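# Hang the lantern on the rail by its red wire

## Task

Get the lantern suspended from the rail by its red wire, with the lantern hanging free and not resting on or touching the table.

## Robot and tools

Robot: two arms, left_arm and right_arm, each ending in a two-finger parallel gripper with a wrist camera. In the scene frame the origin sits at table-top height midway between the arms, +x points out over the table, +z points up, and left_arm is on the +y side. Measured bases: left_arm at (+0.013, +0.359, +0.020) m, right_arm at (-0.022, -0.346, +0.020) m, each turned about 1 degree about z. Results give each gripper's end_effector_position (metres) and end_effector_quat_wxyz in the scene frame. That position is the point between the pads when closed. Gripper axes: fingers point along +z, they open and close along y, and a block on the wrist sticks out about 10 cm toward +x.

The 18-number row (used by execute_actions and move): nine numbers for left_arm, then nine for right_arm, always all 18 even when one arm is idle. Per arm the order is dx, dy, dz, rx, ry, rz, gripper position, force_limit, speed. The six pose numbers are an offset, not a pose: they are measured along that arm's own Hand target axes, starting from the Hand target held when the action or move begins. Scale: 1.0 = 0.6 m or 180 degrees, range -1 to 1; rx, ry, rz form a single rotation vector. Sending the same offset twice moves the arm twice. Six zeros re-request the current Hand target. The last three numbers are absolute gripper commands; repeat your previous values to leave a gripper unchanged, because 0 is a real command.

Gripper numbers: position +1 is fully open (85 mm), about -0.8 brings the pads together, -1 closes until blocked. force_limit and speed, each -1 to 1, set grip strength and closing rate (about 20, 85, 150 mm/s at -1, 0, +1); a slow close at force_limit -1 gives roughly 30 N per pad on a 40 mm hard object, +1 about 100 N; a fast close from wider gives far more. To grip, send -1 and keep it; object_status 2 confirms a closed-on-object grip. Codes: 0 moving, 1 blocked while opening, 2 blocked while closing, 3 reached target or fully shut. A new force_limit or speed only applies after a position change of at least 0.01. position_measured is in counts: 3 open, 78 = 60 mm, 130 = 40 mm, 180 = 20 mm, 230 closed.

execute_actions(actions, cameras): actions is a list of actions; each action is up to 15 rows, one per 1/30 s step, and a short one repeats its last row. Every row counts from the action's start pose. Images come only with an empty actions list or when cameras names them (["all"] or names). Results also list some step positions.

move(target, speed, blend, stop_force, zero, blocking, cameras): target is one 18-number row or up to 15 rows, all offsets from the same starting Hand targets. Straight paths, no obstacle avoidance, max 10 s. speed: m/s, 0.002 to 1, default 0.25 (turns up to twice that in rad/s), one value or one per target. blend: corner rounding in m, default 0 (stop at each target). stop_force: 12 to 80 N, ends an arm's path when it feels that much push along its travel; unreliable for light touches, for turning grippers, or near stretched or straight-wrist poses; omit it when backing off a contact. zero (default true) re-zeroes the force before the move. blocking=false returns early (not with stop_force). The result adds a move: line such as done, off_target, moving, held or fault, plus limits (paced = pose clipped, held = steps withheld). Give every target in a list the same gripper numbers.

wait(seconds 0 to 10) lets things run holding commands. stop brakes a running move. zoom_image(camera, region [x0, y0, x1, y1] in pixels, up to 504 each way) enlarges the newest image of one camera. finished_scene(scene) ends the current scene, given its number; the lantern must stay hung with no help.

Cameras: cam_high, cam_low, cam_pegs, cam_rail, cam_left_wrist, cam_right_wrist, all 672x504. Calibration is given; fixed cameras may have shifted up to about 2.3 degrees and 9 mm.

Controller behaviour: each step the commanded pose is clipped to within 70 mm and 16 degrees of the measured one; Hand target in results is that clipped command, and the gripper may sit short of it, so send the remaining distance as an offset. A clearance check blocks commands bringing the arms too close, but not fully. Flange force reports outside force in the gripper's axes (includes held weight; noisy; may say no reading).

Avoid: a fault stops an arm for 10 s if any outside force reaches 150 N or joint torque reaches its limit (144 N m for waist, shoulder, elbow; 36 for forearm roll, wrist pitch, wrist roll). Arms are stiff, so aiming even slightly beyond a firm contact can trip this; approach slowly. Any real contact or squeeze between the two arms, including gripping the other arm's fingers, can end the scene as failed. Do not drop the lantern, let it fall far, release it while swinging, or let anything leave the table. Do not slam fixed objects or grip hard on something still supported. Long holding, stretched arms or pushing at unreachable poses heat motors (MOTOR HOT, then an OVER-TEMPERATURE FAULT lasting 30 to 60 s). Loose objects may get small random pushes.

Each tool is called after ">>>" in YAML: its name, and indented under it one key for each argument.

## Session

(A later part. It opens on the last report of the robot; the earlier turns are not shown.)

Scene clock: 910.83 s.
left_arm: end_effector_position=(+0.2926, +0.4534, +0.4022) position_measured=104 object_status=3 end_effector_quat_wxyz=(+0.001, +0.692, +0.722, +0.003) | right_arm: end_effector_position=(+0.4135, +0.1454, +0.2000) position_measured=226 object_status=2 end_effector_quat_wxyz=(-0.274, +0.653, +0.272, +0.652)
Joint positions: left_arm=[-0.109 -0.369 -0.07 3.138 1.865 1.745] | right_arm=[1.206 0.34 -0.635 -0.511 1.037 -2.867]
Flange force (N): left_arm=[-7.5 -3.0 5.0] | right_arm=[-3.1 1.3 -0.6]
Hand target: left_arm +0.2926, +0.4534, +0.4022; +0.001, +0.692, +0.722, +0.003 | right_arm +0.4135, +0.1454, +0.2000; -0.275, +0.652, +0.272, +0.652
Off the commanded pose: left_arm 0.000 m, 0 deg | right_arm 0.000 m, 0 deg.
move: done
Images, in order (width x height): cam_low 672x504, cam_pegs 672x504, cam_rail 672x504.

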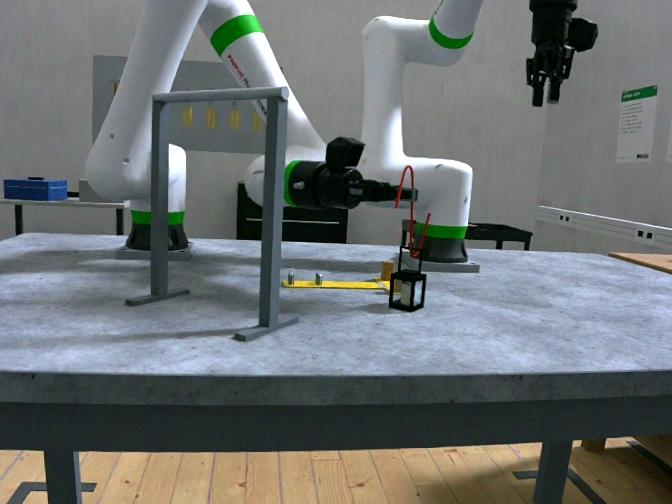

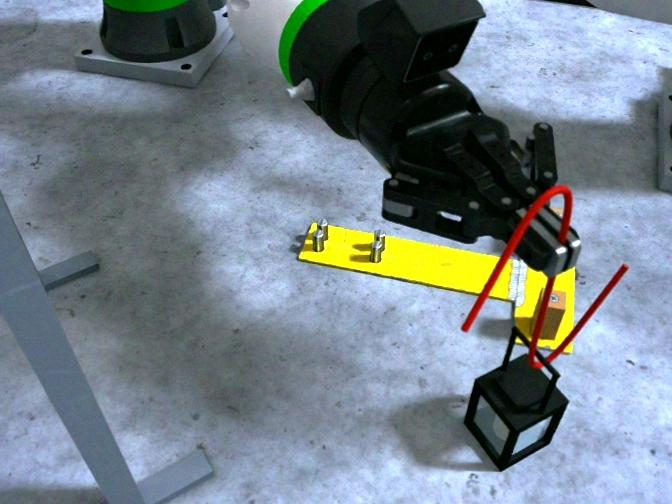

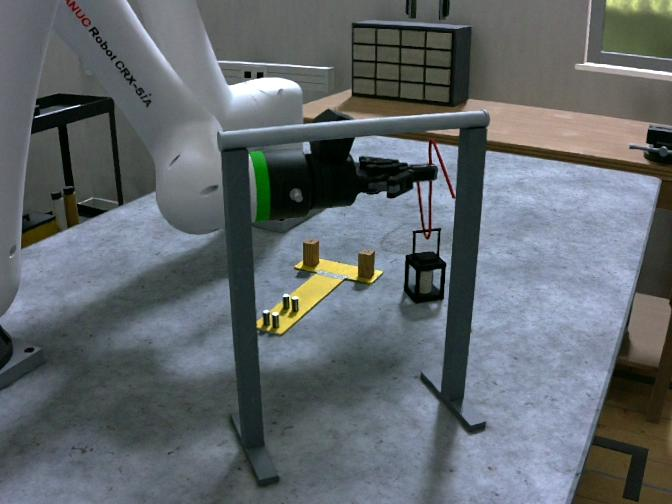

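>>> move:
  target:
    - [0,0,0,0,0,0,0.2,0,0,0.0333,0,0,0,0,0,-1,0.3,-1]
    - [0,0,0,0,0,0,0.2,0,0,0.15,0,0,0,0,0,-1,0.3,-1]
  speed: [0.03,0.08]
  cameras: ["cam_low","cam_pegs","cam_rail","cam_right_wrist"]

>>> zoom_image:
  camera: "cam_rail"
  region: [200, 60, 520, 300]

Scene clock: 917.20 s.
left_arm: end_effector_position=(+0.2926, +0.4534, +0.4022) position_measured=104 object_status=3 end_effector_quat_wxyz=(+0.001, +0.692, +0.722, +0.003) | right_arm: end_effector_position=(+0.4137, +0.1452, +0.2900) position_measured=226 object_status=2 end_effector_quat_wxyz=(-0.275, +0.652, +0.272, +0.652)
Joint positions: left_arm=[-0.109 -0.369 -0.07 3.138 1.865 1.745] | right_arm=[1.182 0.085 -0.577 -0.617 0.763 -2.671]
Flange force (N): left_arm=[-7.5 -3.3 5.2] | right_arm=[-5.7 2.4 -1.2]
Hand target: left_arm +0.2926, +0.4534, +0.4022; +0.001, +0.692, +0.722, +0.003 | right_arm +0.4137, +0.1452, +0.2900; -0.275, +0.652, +0.272, +0.652
Off the commanded pose: left_arm 0.000 m, 0 deg | right_arm 0.000 m, 0 deg.
move: done
camera_calibration:
cam_right_wrist: T_world_to_cam=[[0.693858, -0.719886, 0.0180599, -0.177914], [-0.236555, -0.251546, -0.938491, 0.42162], [0.680149, 0.646907, -0.34483, -0.141007], [0, 0, 0, 1]] pos_world=[0.319089, 0.0691976, 0.350276]
Images, in order (width x height): cam_low 672x504, cam_pegs 672x504, cam_rail 672x504, cam_right_wrist 672x504.

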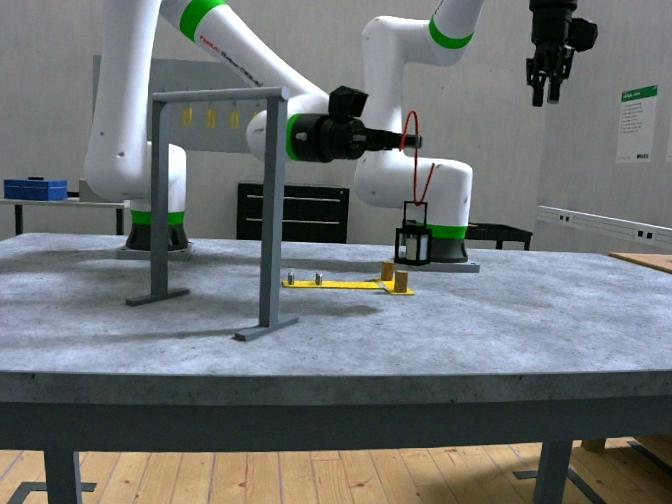

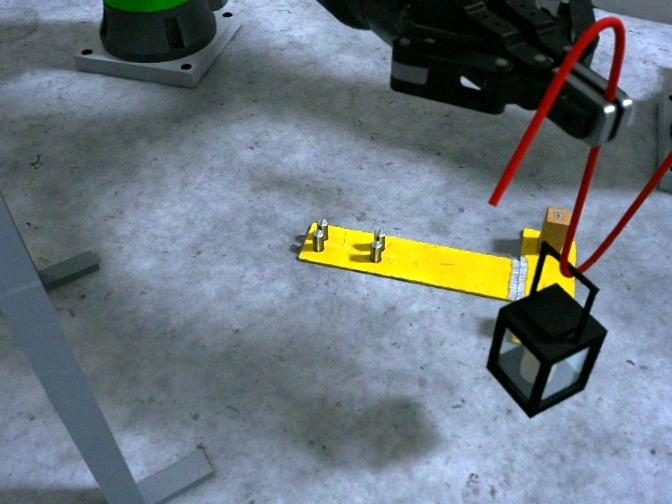

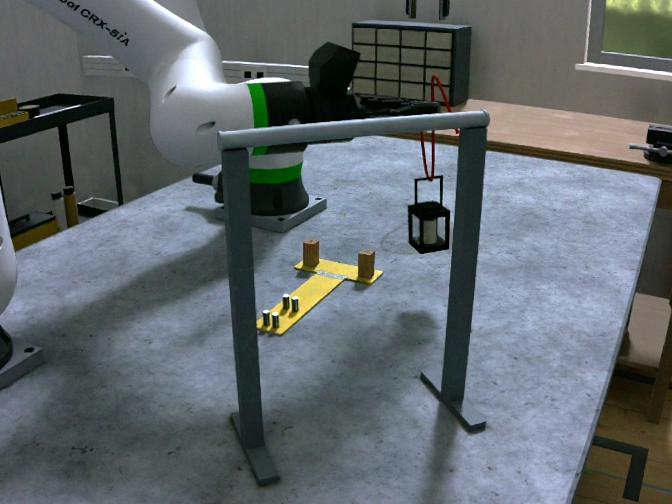

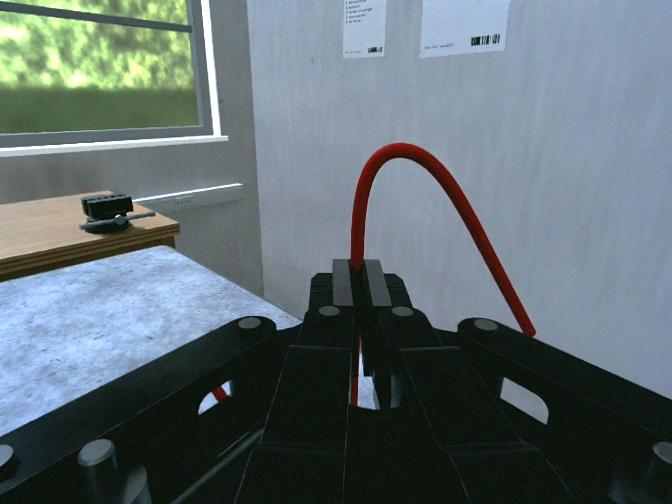

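Scaled by 1.575 from the camera's 672x504 image, which has a finer 960x720 frame.

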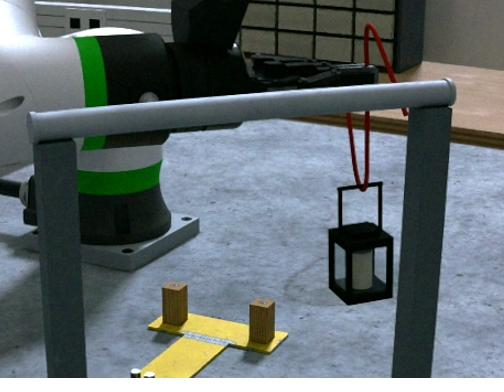

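>>> move:
  target: [0,0,0,0,0,0,0.2,0,0,0.2,0.196,-0.327,-0.189,0,0,-1,0.3,-1]
  speed: 0.12
  cameras: ["cam_low","cam_rail","cam_high","cam_right_wrist"]

>>> zoom_image:
  camera: "cam_rail"
  region: [190, 0, 510, 240]

>>> zoom_image:
  camera: "cam_high"
  region: [180, 200, 360, 420]

Scene clock: 962.93 s.
left_arm: end_effector_position=(+0.2926, +0.4534, +0.4022) position_measured=104 object_status=3 end_effector_quat_wxyz=(+0.001, +0.692, +0.722, +0.003) | right_arm: end_effector_position=(+0.3602, -0.0775, +0.4095) position_measured=226 object_status=2 end_effector_quat_wxyz=(-0.072, +0.704, +0.069, +0.703)
Joint positions: left_arm=[-0.109 -0.369 -0.07 3.138 1.865 1.745] | right_arm=[1.213 -0.519 -0.569 -1.543 1.036 -1.63]
Flange force (N): left_arm=[-8.0 -3.7 5.1] | right_arm=[-5.8 2.2 -1.2]
Hand target: left_arm +0.2926, +0.4534, +0.4022; +0.001, +0.692, +0.722, +0.003 | right_arm +0.3602, -0.0775, +0.4095; -0.072, +0.704, +0.069, +0.703
Off the commanded pose: left_arm 0.000 m, 0 deg | right_arm 0.000 m, 0 deg.
move: done
camera_calibration:
cam_right_wrist: T_world_to_cam=[[0.172345, -0.984866, 0.0183478, -0.136022], [-0.338736, -0.0767466, -0.937746, 0.515091], [0.924962, 0.155401, -0.346836, -0.0447932], [0, 0, 0, 1]] pos_world=[0.239355, -0.0874712, 0.469985]
Images, in order (width x height): cam_high 672x504, cam_low 672x504, cam_rail 672x504, cam_right_wrist 672x504.

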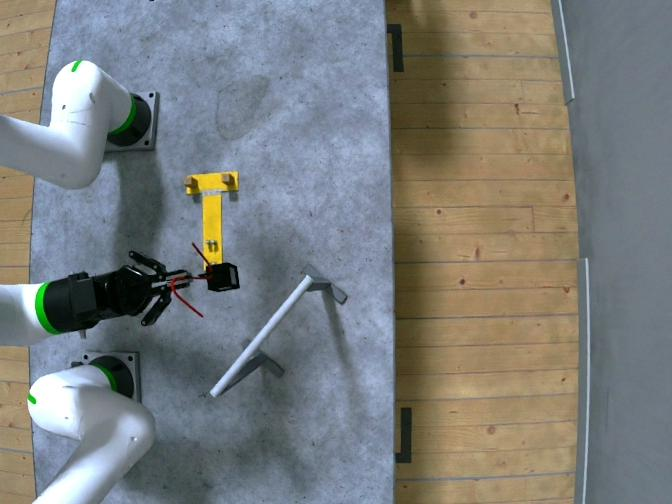

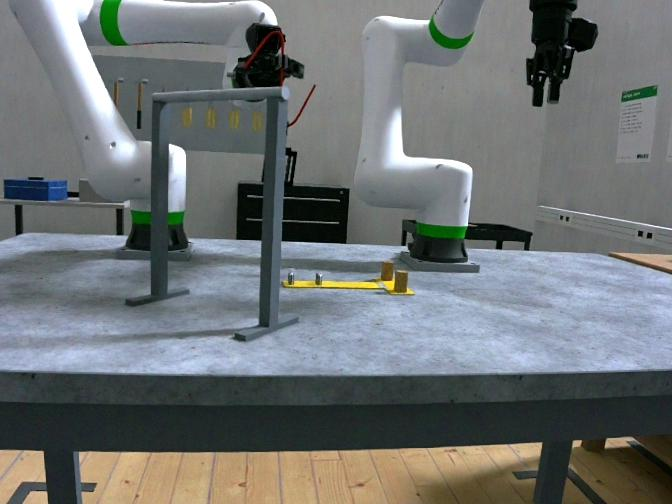

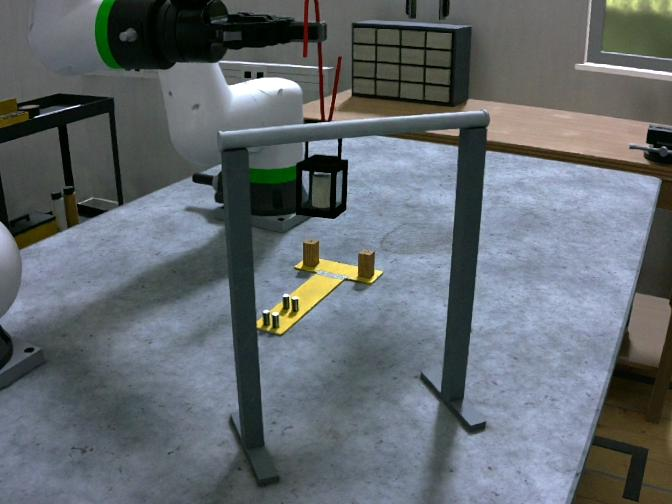

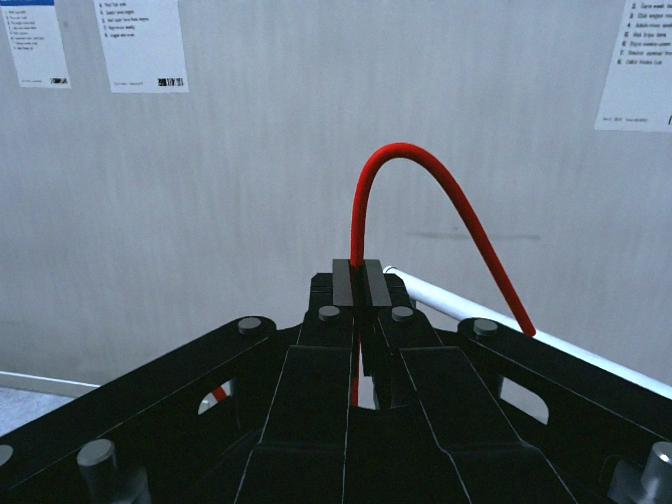

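Scaled by 1.575 from the camera's 672x504 image, which has a finer 960x720 frame.

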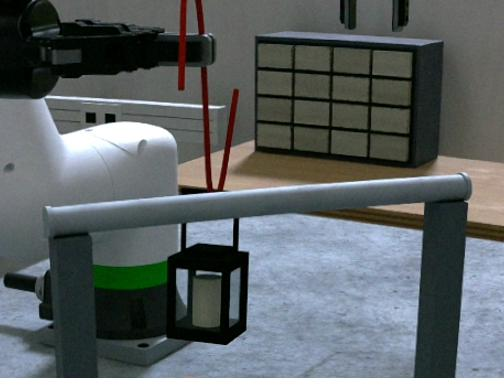

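Scaled by 2.291 from the camera's 672x504 image, which has a finer 960x720 frame.

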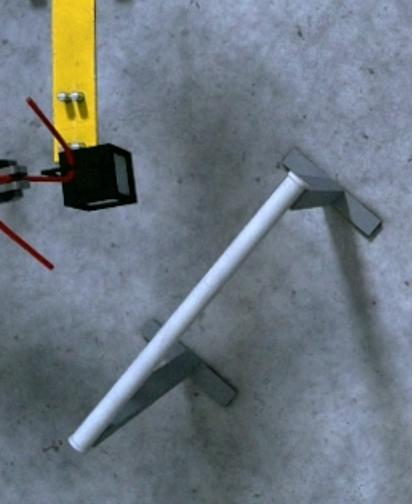

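>>> move:
  target: [0,0,0,0,0,0,0.2,0,0,0,0.1323,0.1165,0,0,0,-1,0.3,-1]
  speed: 0.08
  cameras: ["cam_low","cam_rail","cam_high","cam_right_wrist"]

>>> zoom_image:
  camera: "cam_rail"
  region: [190, 0, 510, 240]

>>> zoom_image:
  camera: "cam_high"
  region: [150, 230, 350, 420]

>>> zoom_image:
  camera: "cam_low"
  region: [130, 0, 350, 300]

Scene clock: 983.83 s.
left_arm: end_effector_position=(+0.2926, +0.4534, +0.4022) position_measured=104 object_status=3 end_effector_quat_wxyz=(+0.001, +0.692, +0.722, +0.003) | right_arm: end_effector_position=(+0.4445, -0.1415, +0.4092) position_measured=226 object_status=2 end_effector_quat_wxyz=(-0.072, +0.704, +0.069, +0.703)
Joint positions: left_arm=[-0.109 -0.369 -0.07 3.138 1.865 1.745] | right_arm=[0.742 -0.539 -0.58 -1.509 0.566 -1.648]
Joint velocities: left_arm=[within noise] | right_arm=[0 -0.001 -0.001 -0.005 -0.001 0.002]
Flange force (N): left_arm=[-7.5 -3.6 5.4] | right_arm=no reading
Hand target: left_arm +0.2926, +0.4534, +0.4022; +0.001, +0.692, +0.722, +0.003 | right_arm +0.4444, -0.1415, +0.4091; -0.072, +0.704, +0.069, +0.703
Off the commanded pose: left_arm 0.000 m, 0 deg | right_arm 0.000 m, 0 deg.
move: done
camera_calibration:
cam_right_wrist: T_world_to_cam=[[0.172388, -0.984856, 0.0184728, -0.213648], [-0.338537, -0.0768476, -0.93781, 0.538403], [0.925027, 0.155414, -0.346658, -0.113029], [0, 0, 0, 1]] pos_world=[0.323655, -0.151472, 0.469683]
Images, in order (width x height): cam_high 672x504, cam_low 672x504, cam_rail 672x504, cam_right_wrist 672x504.

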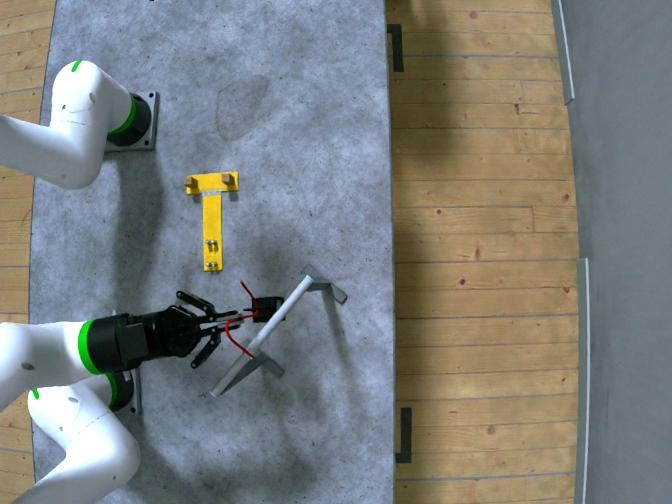

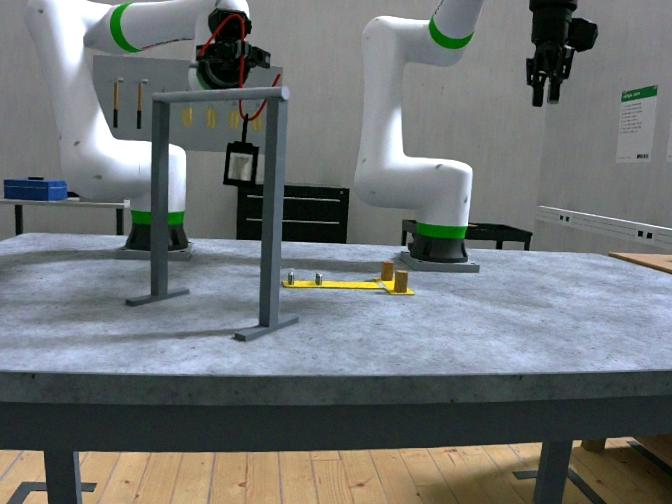

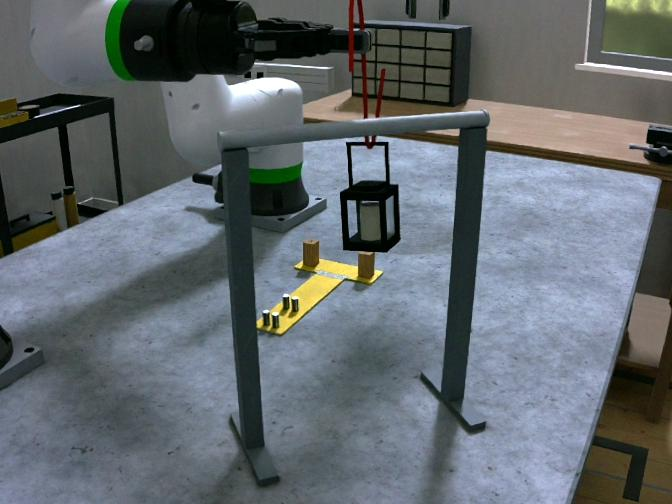

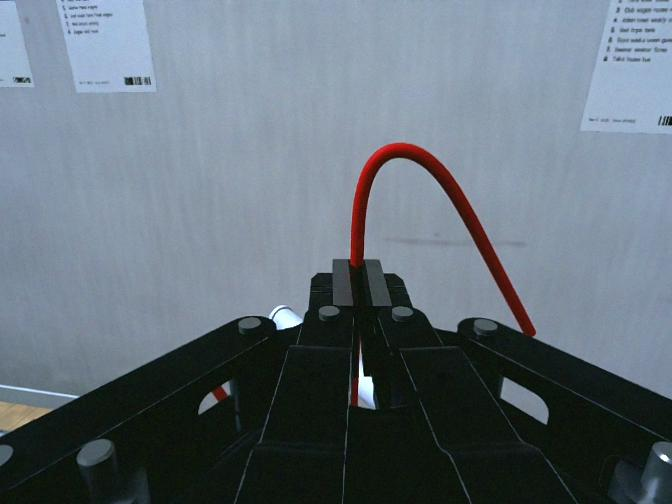

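Scaled by 1.575 from the camera's 672x504 image, which has a finer 960x720 frame.

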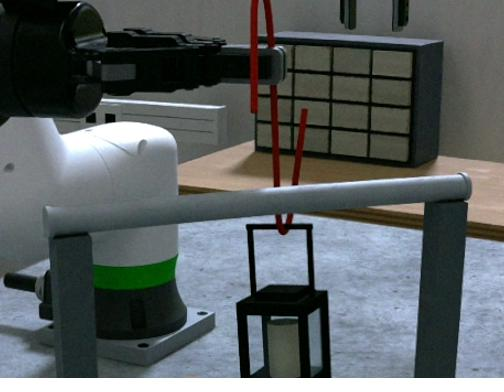

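Scaled by 2.520 from the camera's 672x504 image, which has a finer 960x720 frame.

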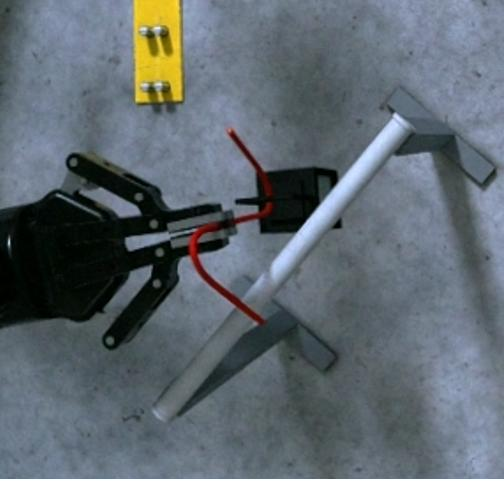

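Scaled by 1.680 from the camera's 672x504 image, which has a finer 960x720 frame.

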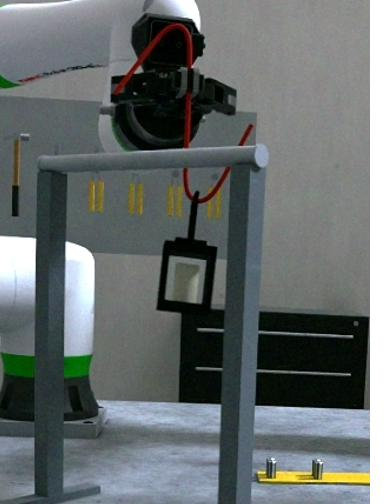

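>>> move:
  target:
    - [0,0,0,0,0,0,0.2,0,0,0,0.0293,0.022,0,0,0,-1,0.3,-1]
    - [0,0,0,0,0,0,0.2,0,0,-0.075,0.0293,0.022,0,0,0,-1,0.3,-1]
  speed: 0.05
  cameras: ["cam_low","cam_rail","cam_high","cam_right_wrist"]

>>> zoom_image:
  camera: "cam_rail"
  region: [290, 20, 450, 180]

>>> zoom_image:
  camera: "cam_high"
  region: [180, 250, 330, 400]

>>> zoom_image:
  camera: "cam_low"
  region: [150, 20, 310, 200]

Scene clock: 997.47 s.
left_arm: end_effector_position=(+0.2926, +0.4534, +0.4022) position_measured=104 object_status=3 end_effector_quat_wxyz=(+0.001, +0.692, +0.722, +0.003) | right_arm: end_effector_position=(+0.4608, -0.1559, +0.3641) position_measured=226 object_status=2 end_effector_quat_wxyz=(-0.072, +0.704, +0.069, +0.703)
Joint positions: left_arm=[-0.109 -0.369 -0.07 3.138 1.865 1.745] | right_arm=[0.772 -0.46 -0.66 -1.288 0.624 -1.919]
Flange force (N): left_arm=[-7.7 -3.2 5.2] | right_arm=[-8.2 0.7 0.5]
Hand target: left_arm +0.2926, +0.4534, +0.4022; +0.001, +0.692, +0.722, +0.003 | right_arm +0.4608, -0.1559, +0.3640; -0.072, +0.704, +0.069, +0.703
Off the commanded pose: left_arm 0.000 m, 0 deg | right_arm 0.000 m, 0 deg.
move: done
camera_calibration:
cam_right_wrist: T_world_to_cam=[[0.172345, -0.984866, 0.0183478, -0.229839], [-0.338736, -0.0767466, -0.937746, 0.50057], [0.924962, 0.155401, -0.346836, -0.141392], [0, 0, 0, 1]] pos_world=[0.339955, -0.165971, 0.424585]
Images, in order (width x height): cam_high 672x504, cam_low 672x504, cam_rail 672x504, cam_right_wrist 672x504.

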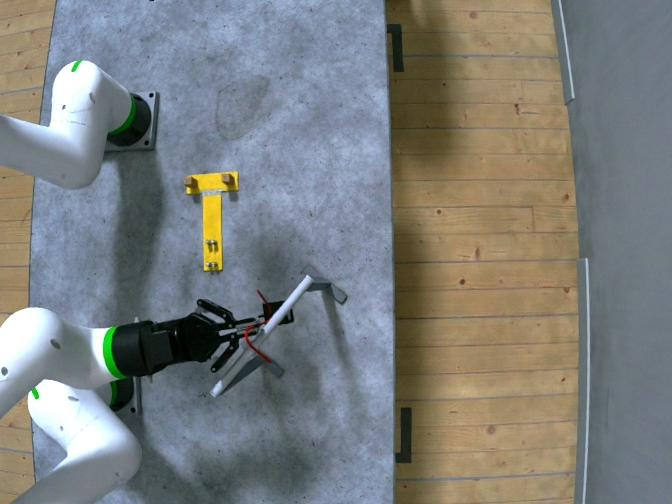

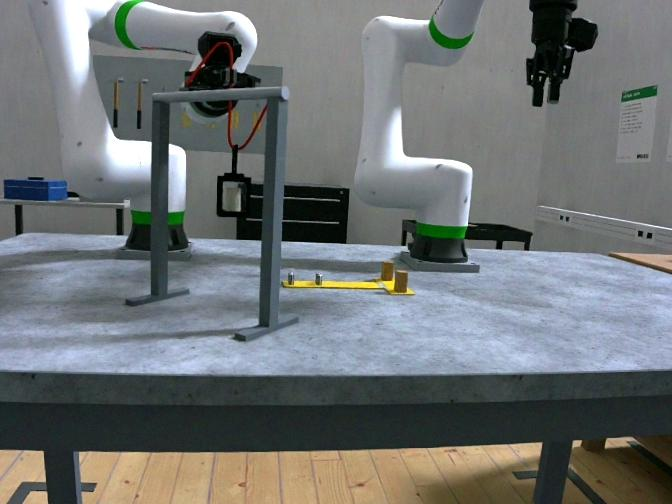

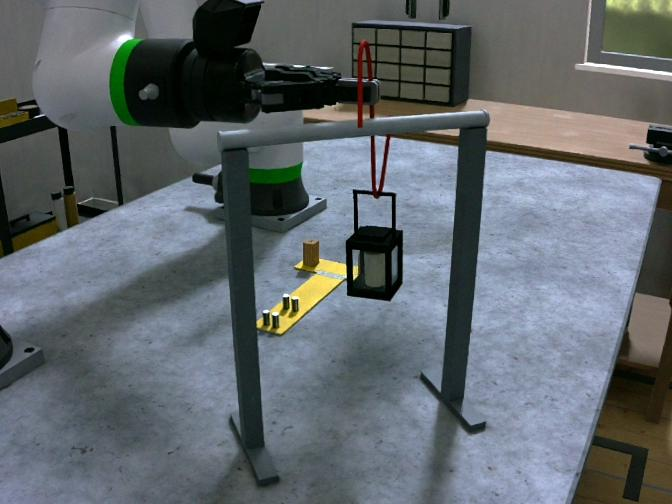

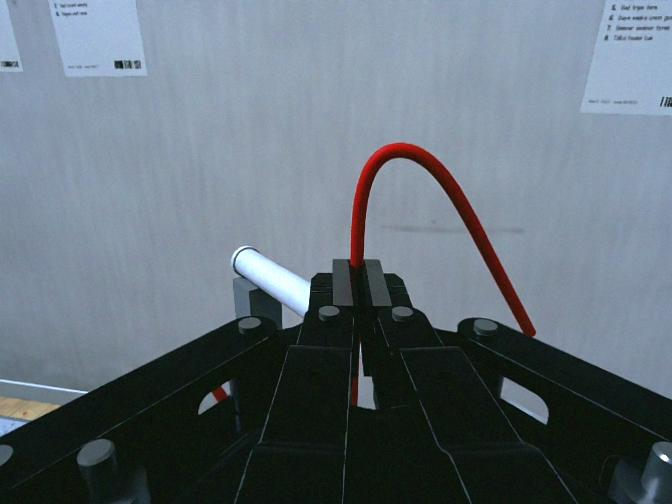

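Scaled by 3.150 from the camera's 672x504 image, which has a finer 960x720 frame.

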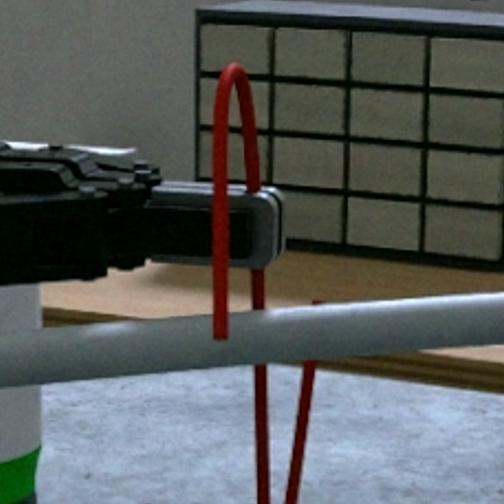

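Scaled by 3.360 from the camera's 672x504 image, which has a finer 960x720 frame.

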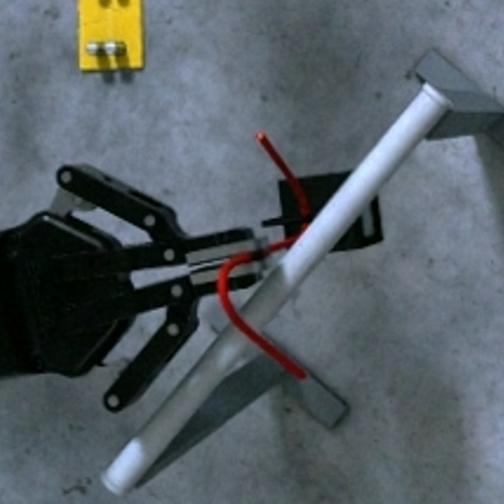

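Scaled by 2.800 from the camera's 672x504 image, which has a finer 960x720 frame.

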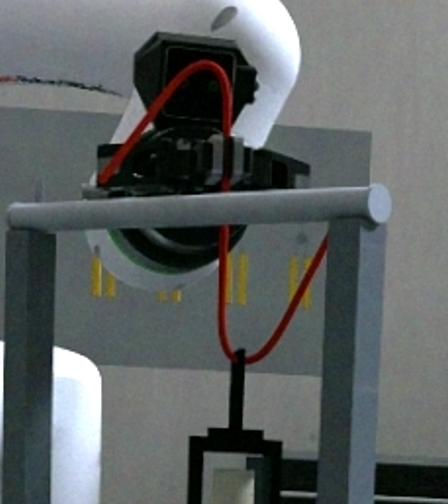

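>>> move:
  target:
    - [0,0,0,0,0,0,0.2,0,0,-0.005,-0.008,-0.0087,0,0,0,-1,0.3,-1]
    - [0,0,0,0,0,0,0.2,0,0,-0.06,-0.008,-0.0087,0,0,0,-1,0.3,-1]
  speed: 0.03
  cameras: ["cam_low","cam_rail","cam_high","cam_right_wrist"]

>>> zoom_image:
  camera: "cam_rail"
  region: [290, 20, 450, 180]

>>> zoom_image:
  camera: "cam_high"
  region: [180, 250, 330, 400]

>>> zoom_image:
  camera: "cam_low"
  region: [150, 20, 310, 200]

Scene clock: 1033.17 s.
left_arm: end_effector_position=(+0.2926, +0.4534, +0.4022) position_measured=104 object_status=3 end_effector_quat_wxyz=(+0.001, +0.692, +0.722, +0.003) | right_arm: end_effector_position=(+0.4546, -0.1522, +0.3281) position_measured=226 object_status=2 end_effector_quat_wxyz=(-0.072, +0.704, +0.069, +0.703)
Joint positions: left_arm=[-0.109 -0.369 -0.07 3.138 1.865 1.745] | right_arm=[0.862 -0.393 -0.727 -1.191 0.749 -2.075]
Flange force (N): left_arm=[-7.6 -3.3 5.2] | right_arm=[-5.9 1.7 -0.7]
Hand target: left_arm +0.2926, +0.4534, +0.4022; +0.001, +0.692, +0.722, +0.003 | right_arm +0.4546, -0.1522, +0.3281; -0.072, +0.704, +0.069, +0.703
Off the commanded pose: left_arm 0.000 m, 0 deg | right_arm 0.000 m, 0 deg.
move: done
camera_calibration:
cam_right_wrist: T_world_to_cam=[[0.172345, -0.984866, 0.0183478, -0.224385], [-0.338736, -0.0767466, -0.937746, 0.465036], [0.924962, 0.155401, -0.346836, -0.148826], [0, 0, 0, 1]] pos_world=[0.333855, -0.162171, 0.388585]
Images, in order (width x height): cam_high 672x504, cam_low 672x504, cam_rail 672x504, cam_right_wrist 672x504.

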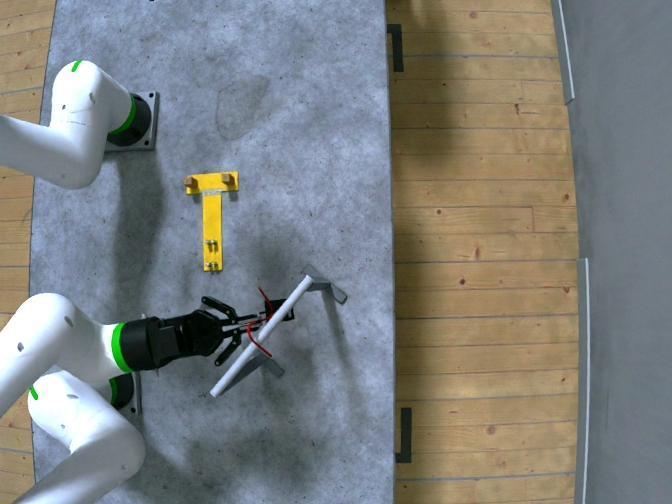

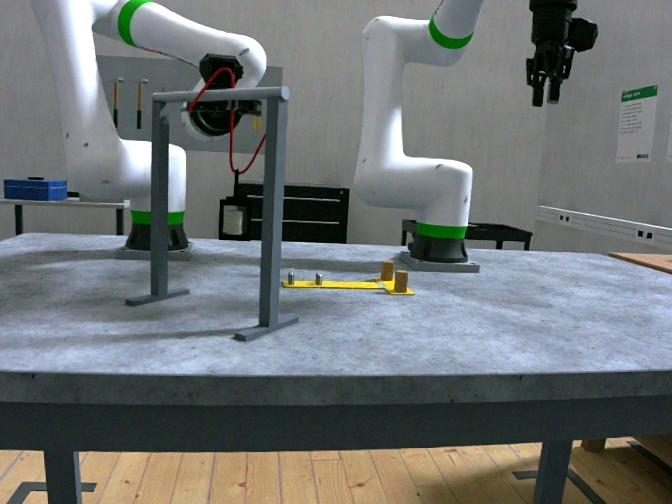

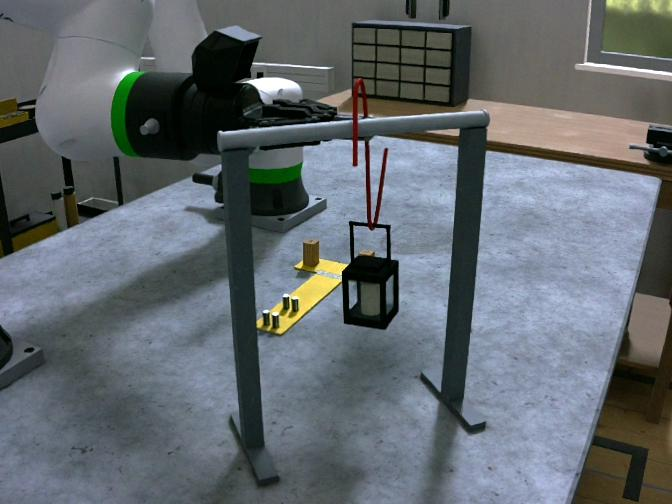

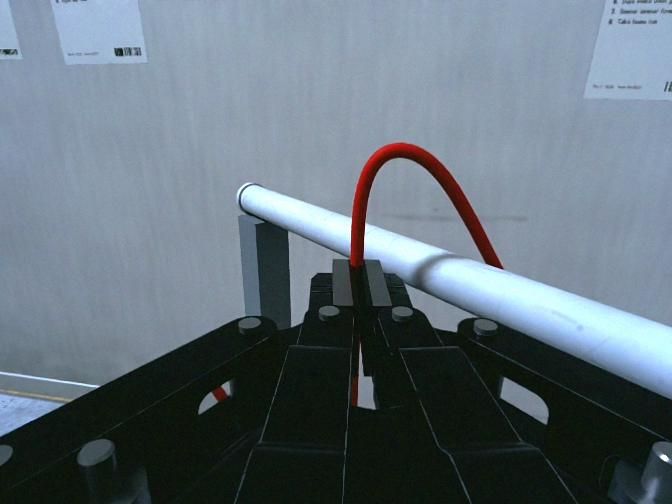

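Scaled by 3.150 from the camera's 672x504 image, which has a finer 960x720 frame.

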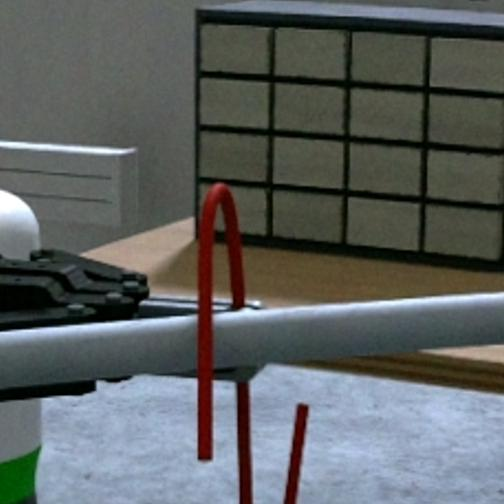

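Scaled by 3.360 from the camera's 672x504 image, which has a finer 960x720 frame.

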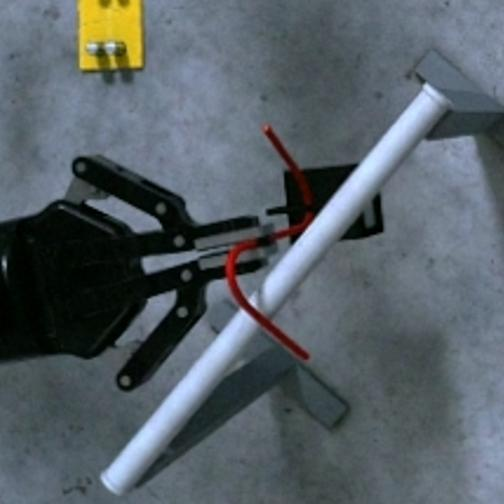

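Scaled by 2.800 from the camera's 672x504 image, which has a finer 960x720 frame.

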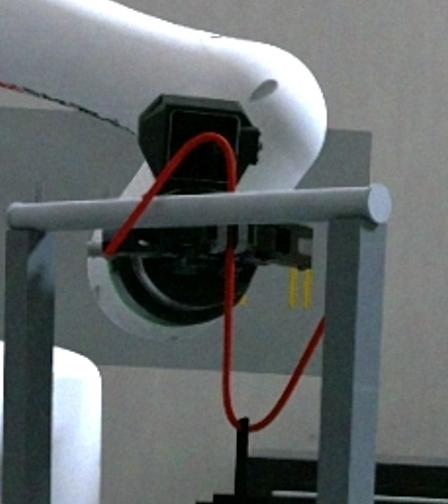

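>>> move:
  target:
    - [0,0,0,0,0,0,0.2,0,0,-0.008,0.0045,0.0033,0,0,0,-1,0.3,-1]
    - [0,0,0,0,0,0,0.2,0,0,-0.015,0.0117,0.0088,0,0,0,-1,0.3,-1]
  speed: 0.02
  cameras: ["cam_low","cam_rail","cam_high","cam_right_wrist"]

>>> zoom_image:
  camera: "cam_rail"
  region: [290, 20, 450, 180]

>>> zoom_image:
  camera: "cam_high"
  region: [180, 250, 330, 400]

>>> zoom_image:
  camera: "cam_low"
  region: [150, 20, 310, 200]

Scene clock: 1049.67 s.
left_arm: end_effector_position=(+0.2926, +0.4534, +0.4022) position_measured=104 object_status=3 end_effector_quat_wxyz=(+0.001, +0.692, +0.722, +0.003) | right_arm: end_effector_position=(+0.4612, -0.1580, +0.3190) position_measured=226 object_status=2 end_effector_quat_wxyz=(-0.072, +0.704, +0.069, +0.703)
Joint positions: left_arm=[-0.109 -0.369 -0.07 3.138 1.865 1.745] | right_arm=[0.85 -0.364 -0.743 -1.139 0.756 -2.141]
Flange force (N): left_arm=[-7.6 -3.0 5.2] | right_arm=[-8.2 -0.6 -3.0]
Hand target: left_arm +0.2926, +0.4534, +0.4022; +0.001, +0.692, +0.722, +0.003 | right_arm +0.4612, -0.1580, +0.3190; -0.072, +0.704, +0.069, +0.703
Off the commanded pose: left_arm 0.000 m, 0 deg | right_arm 0.000 m, 0 deg.
move: done
camera_calibration:
cam_right_wrist: T_world_to_cam=[[0.172345, -0.984866, 0.0183478, -0.231052], [-0.338736, -0.0767466, -0.937746, 0.458353], [0.924962, 0.155401, -0.346836, -0.157059], [0, 0, 0, 1]] pos_world=[0.340355, -0.167971, 0.379585]
Images, in order (width x height): cam_high 672x504, cam_low 672x504, cam_rail 672x504, cam_right_wrist 672x504.

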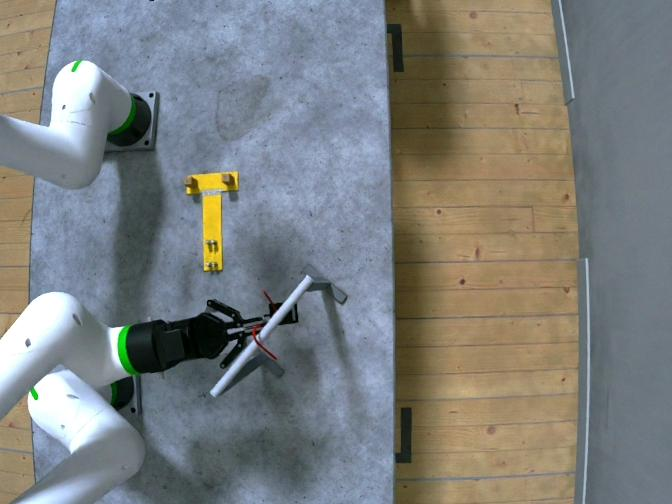

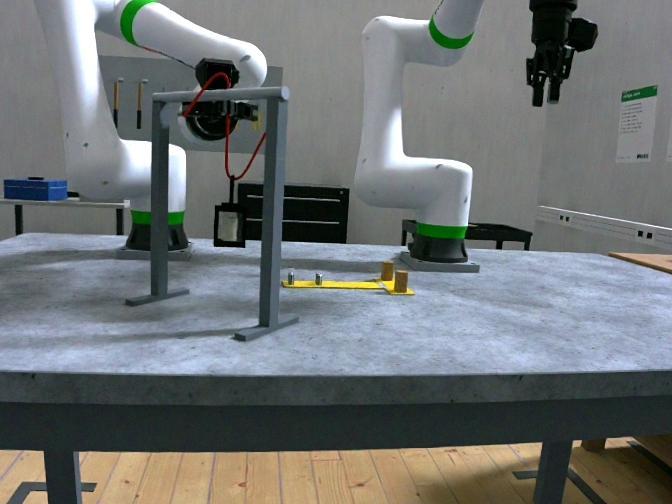

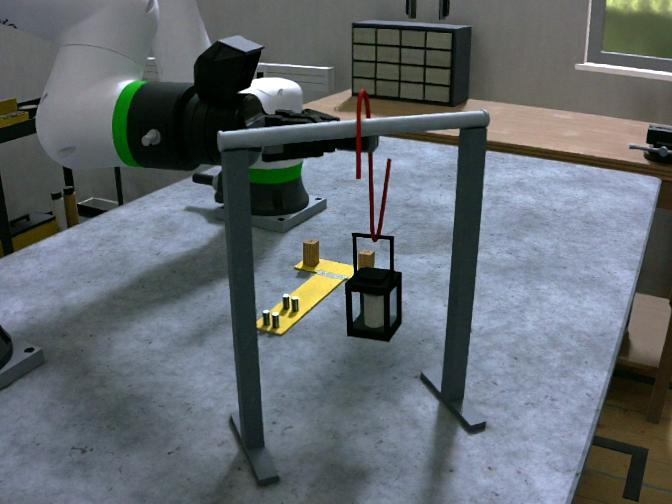

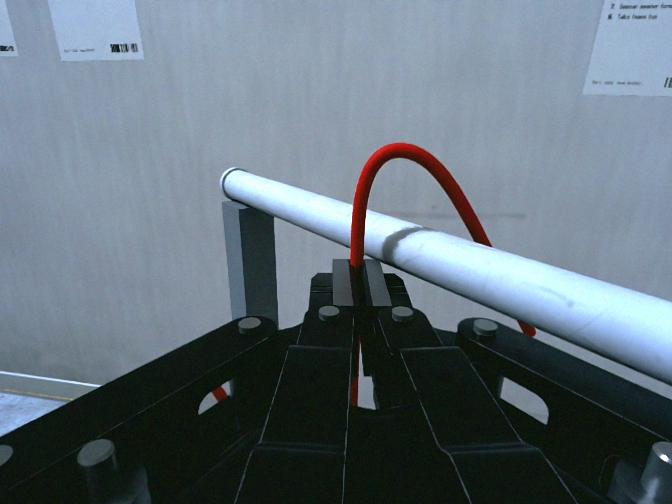

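Scaled by 3.150 from the camera's 672x504 image, which has a finer 960x720 frame.

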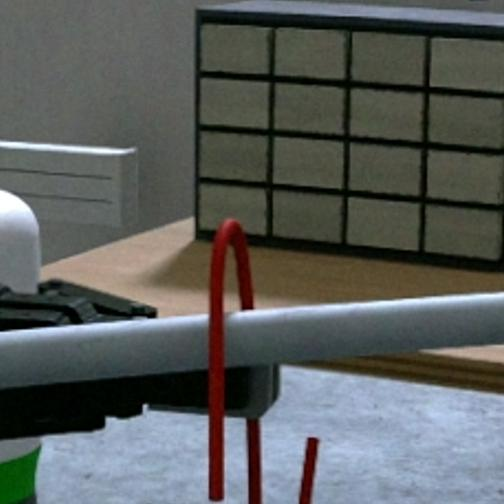

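Scaled by 3.360 from the camera's 672x504 image, which has a finer 960x720 frame.

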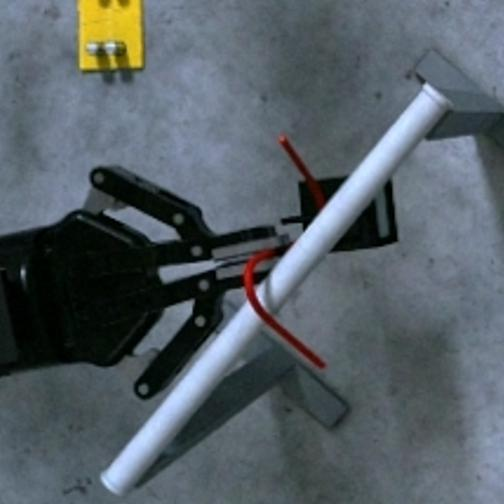

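Scaled by 2.800 from the camera's 672x504 image, which has a finer 960x720 frame.

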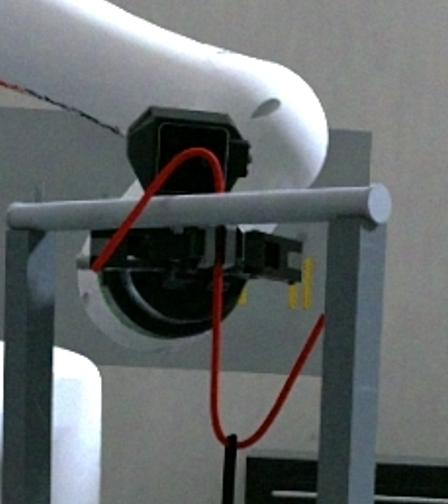

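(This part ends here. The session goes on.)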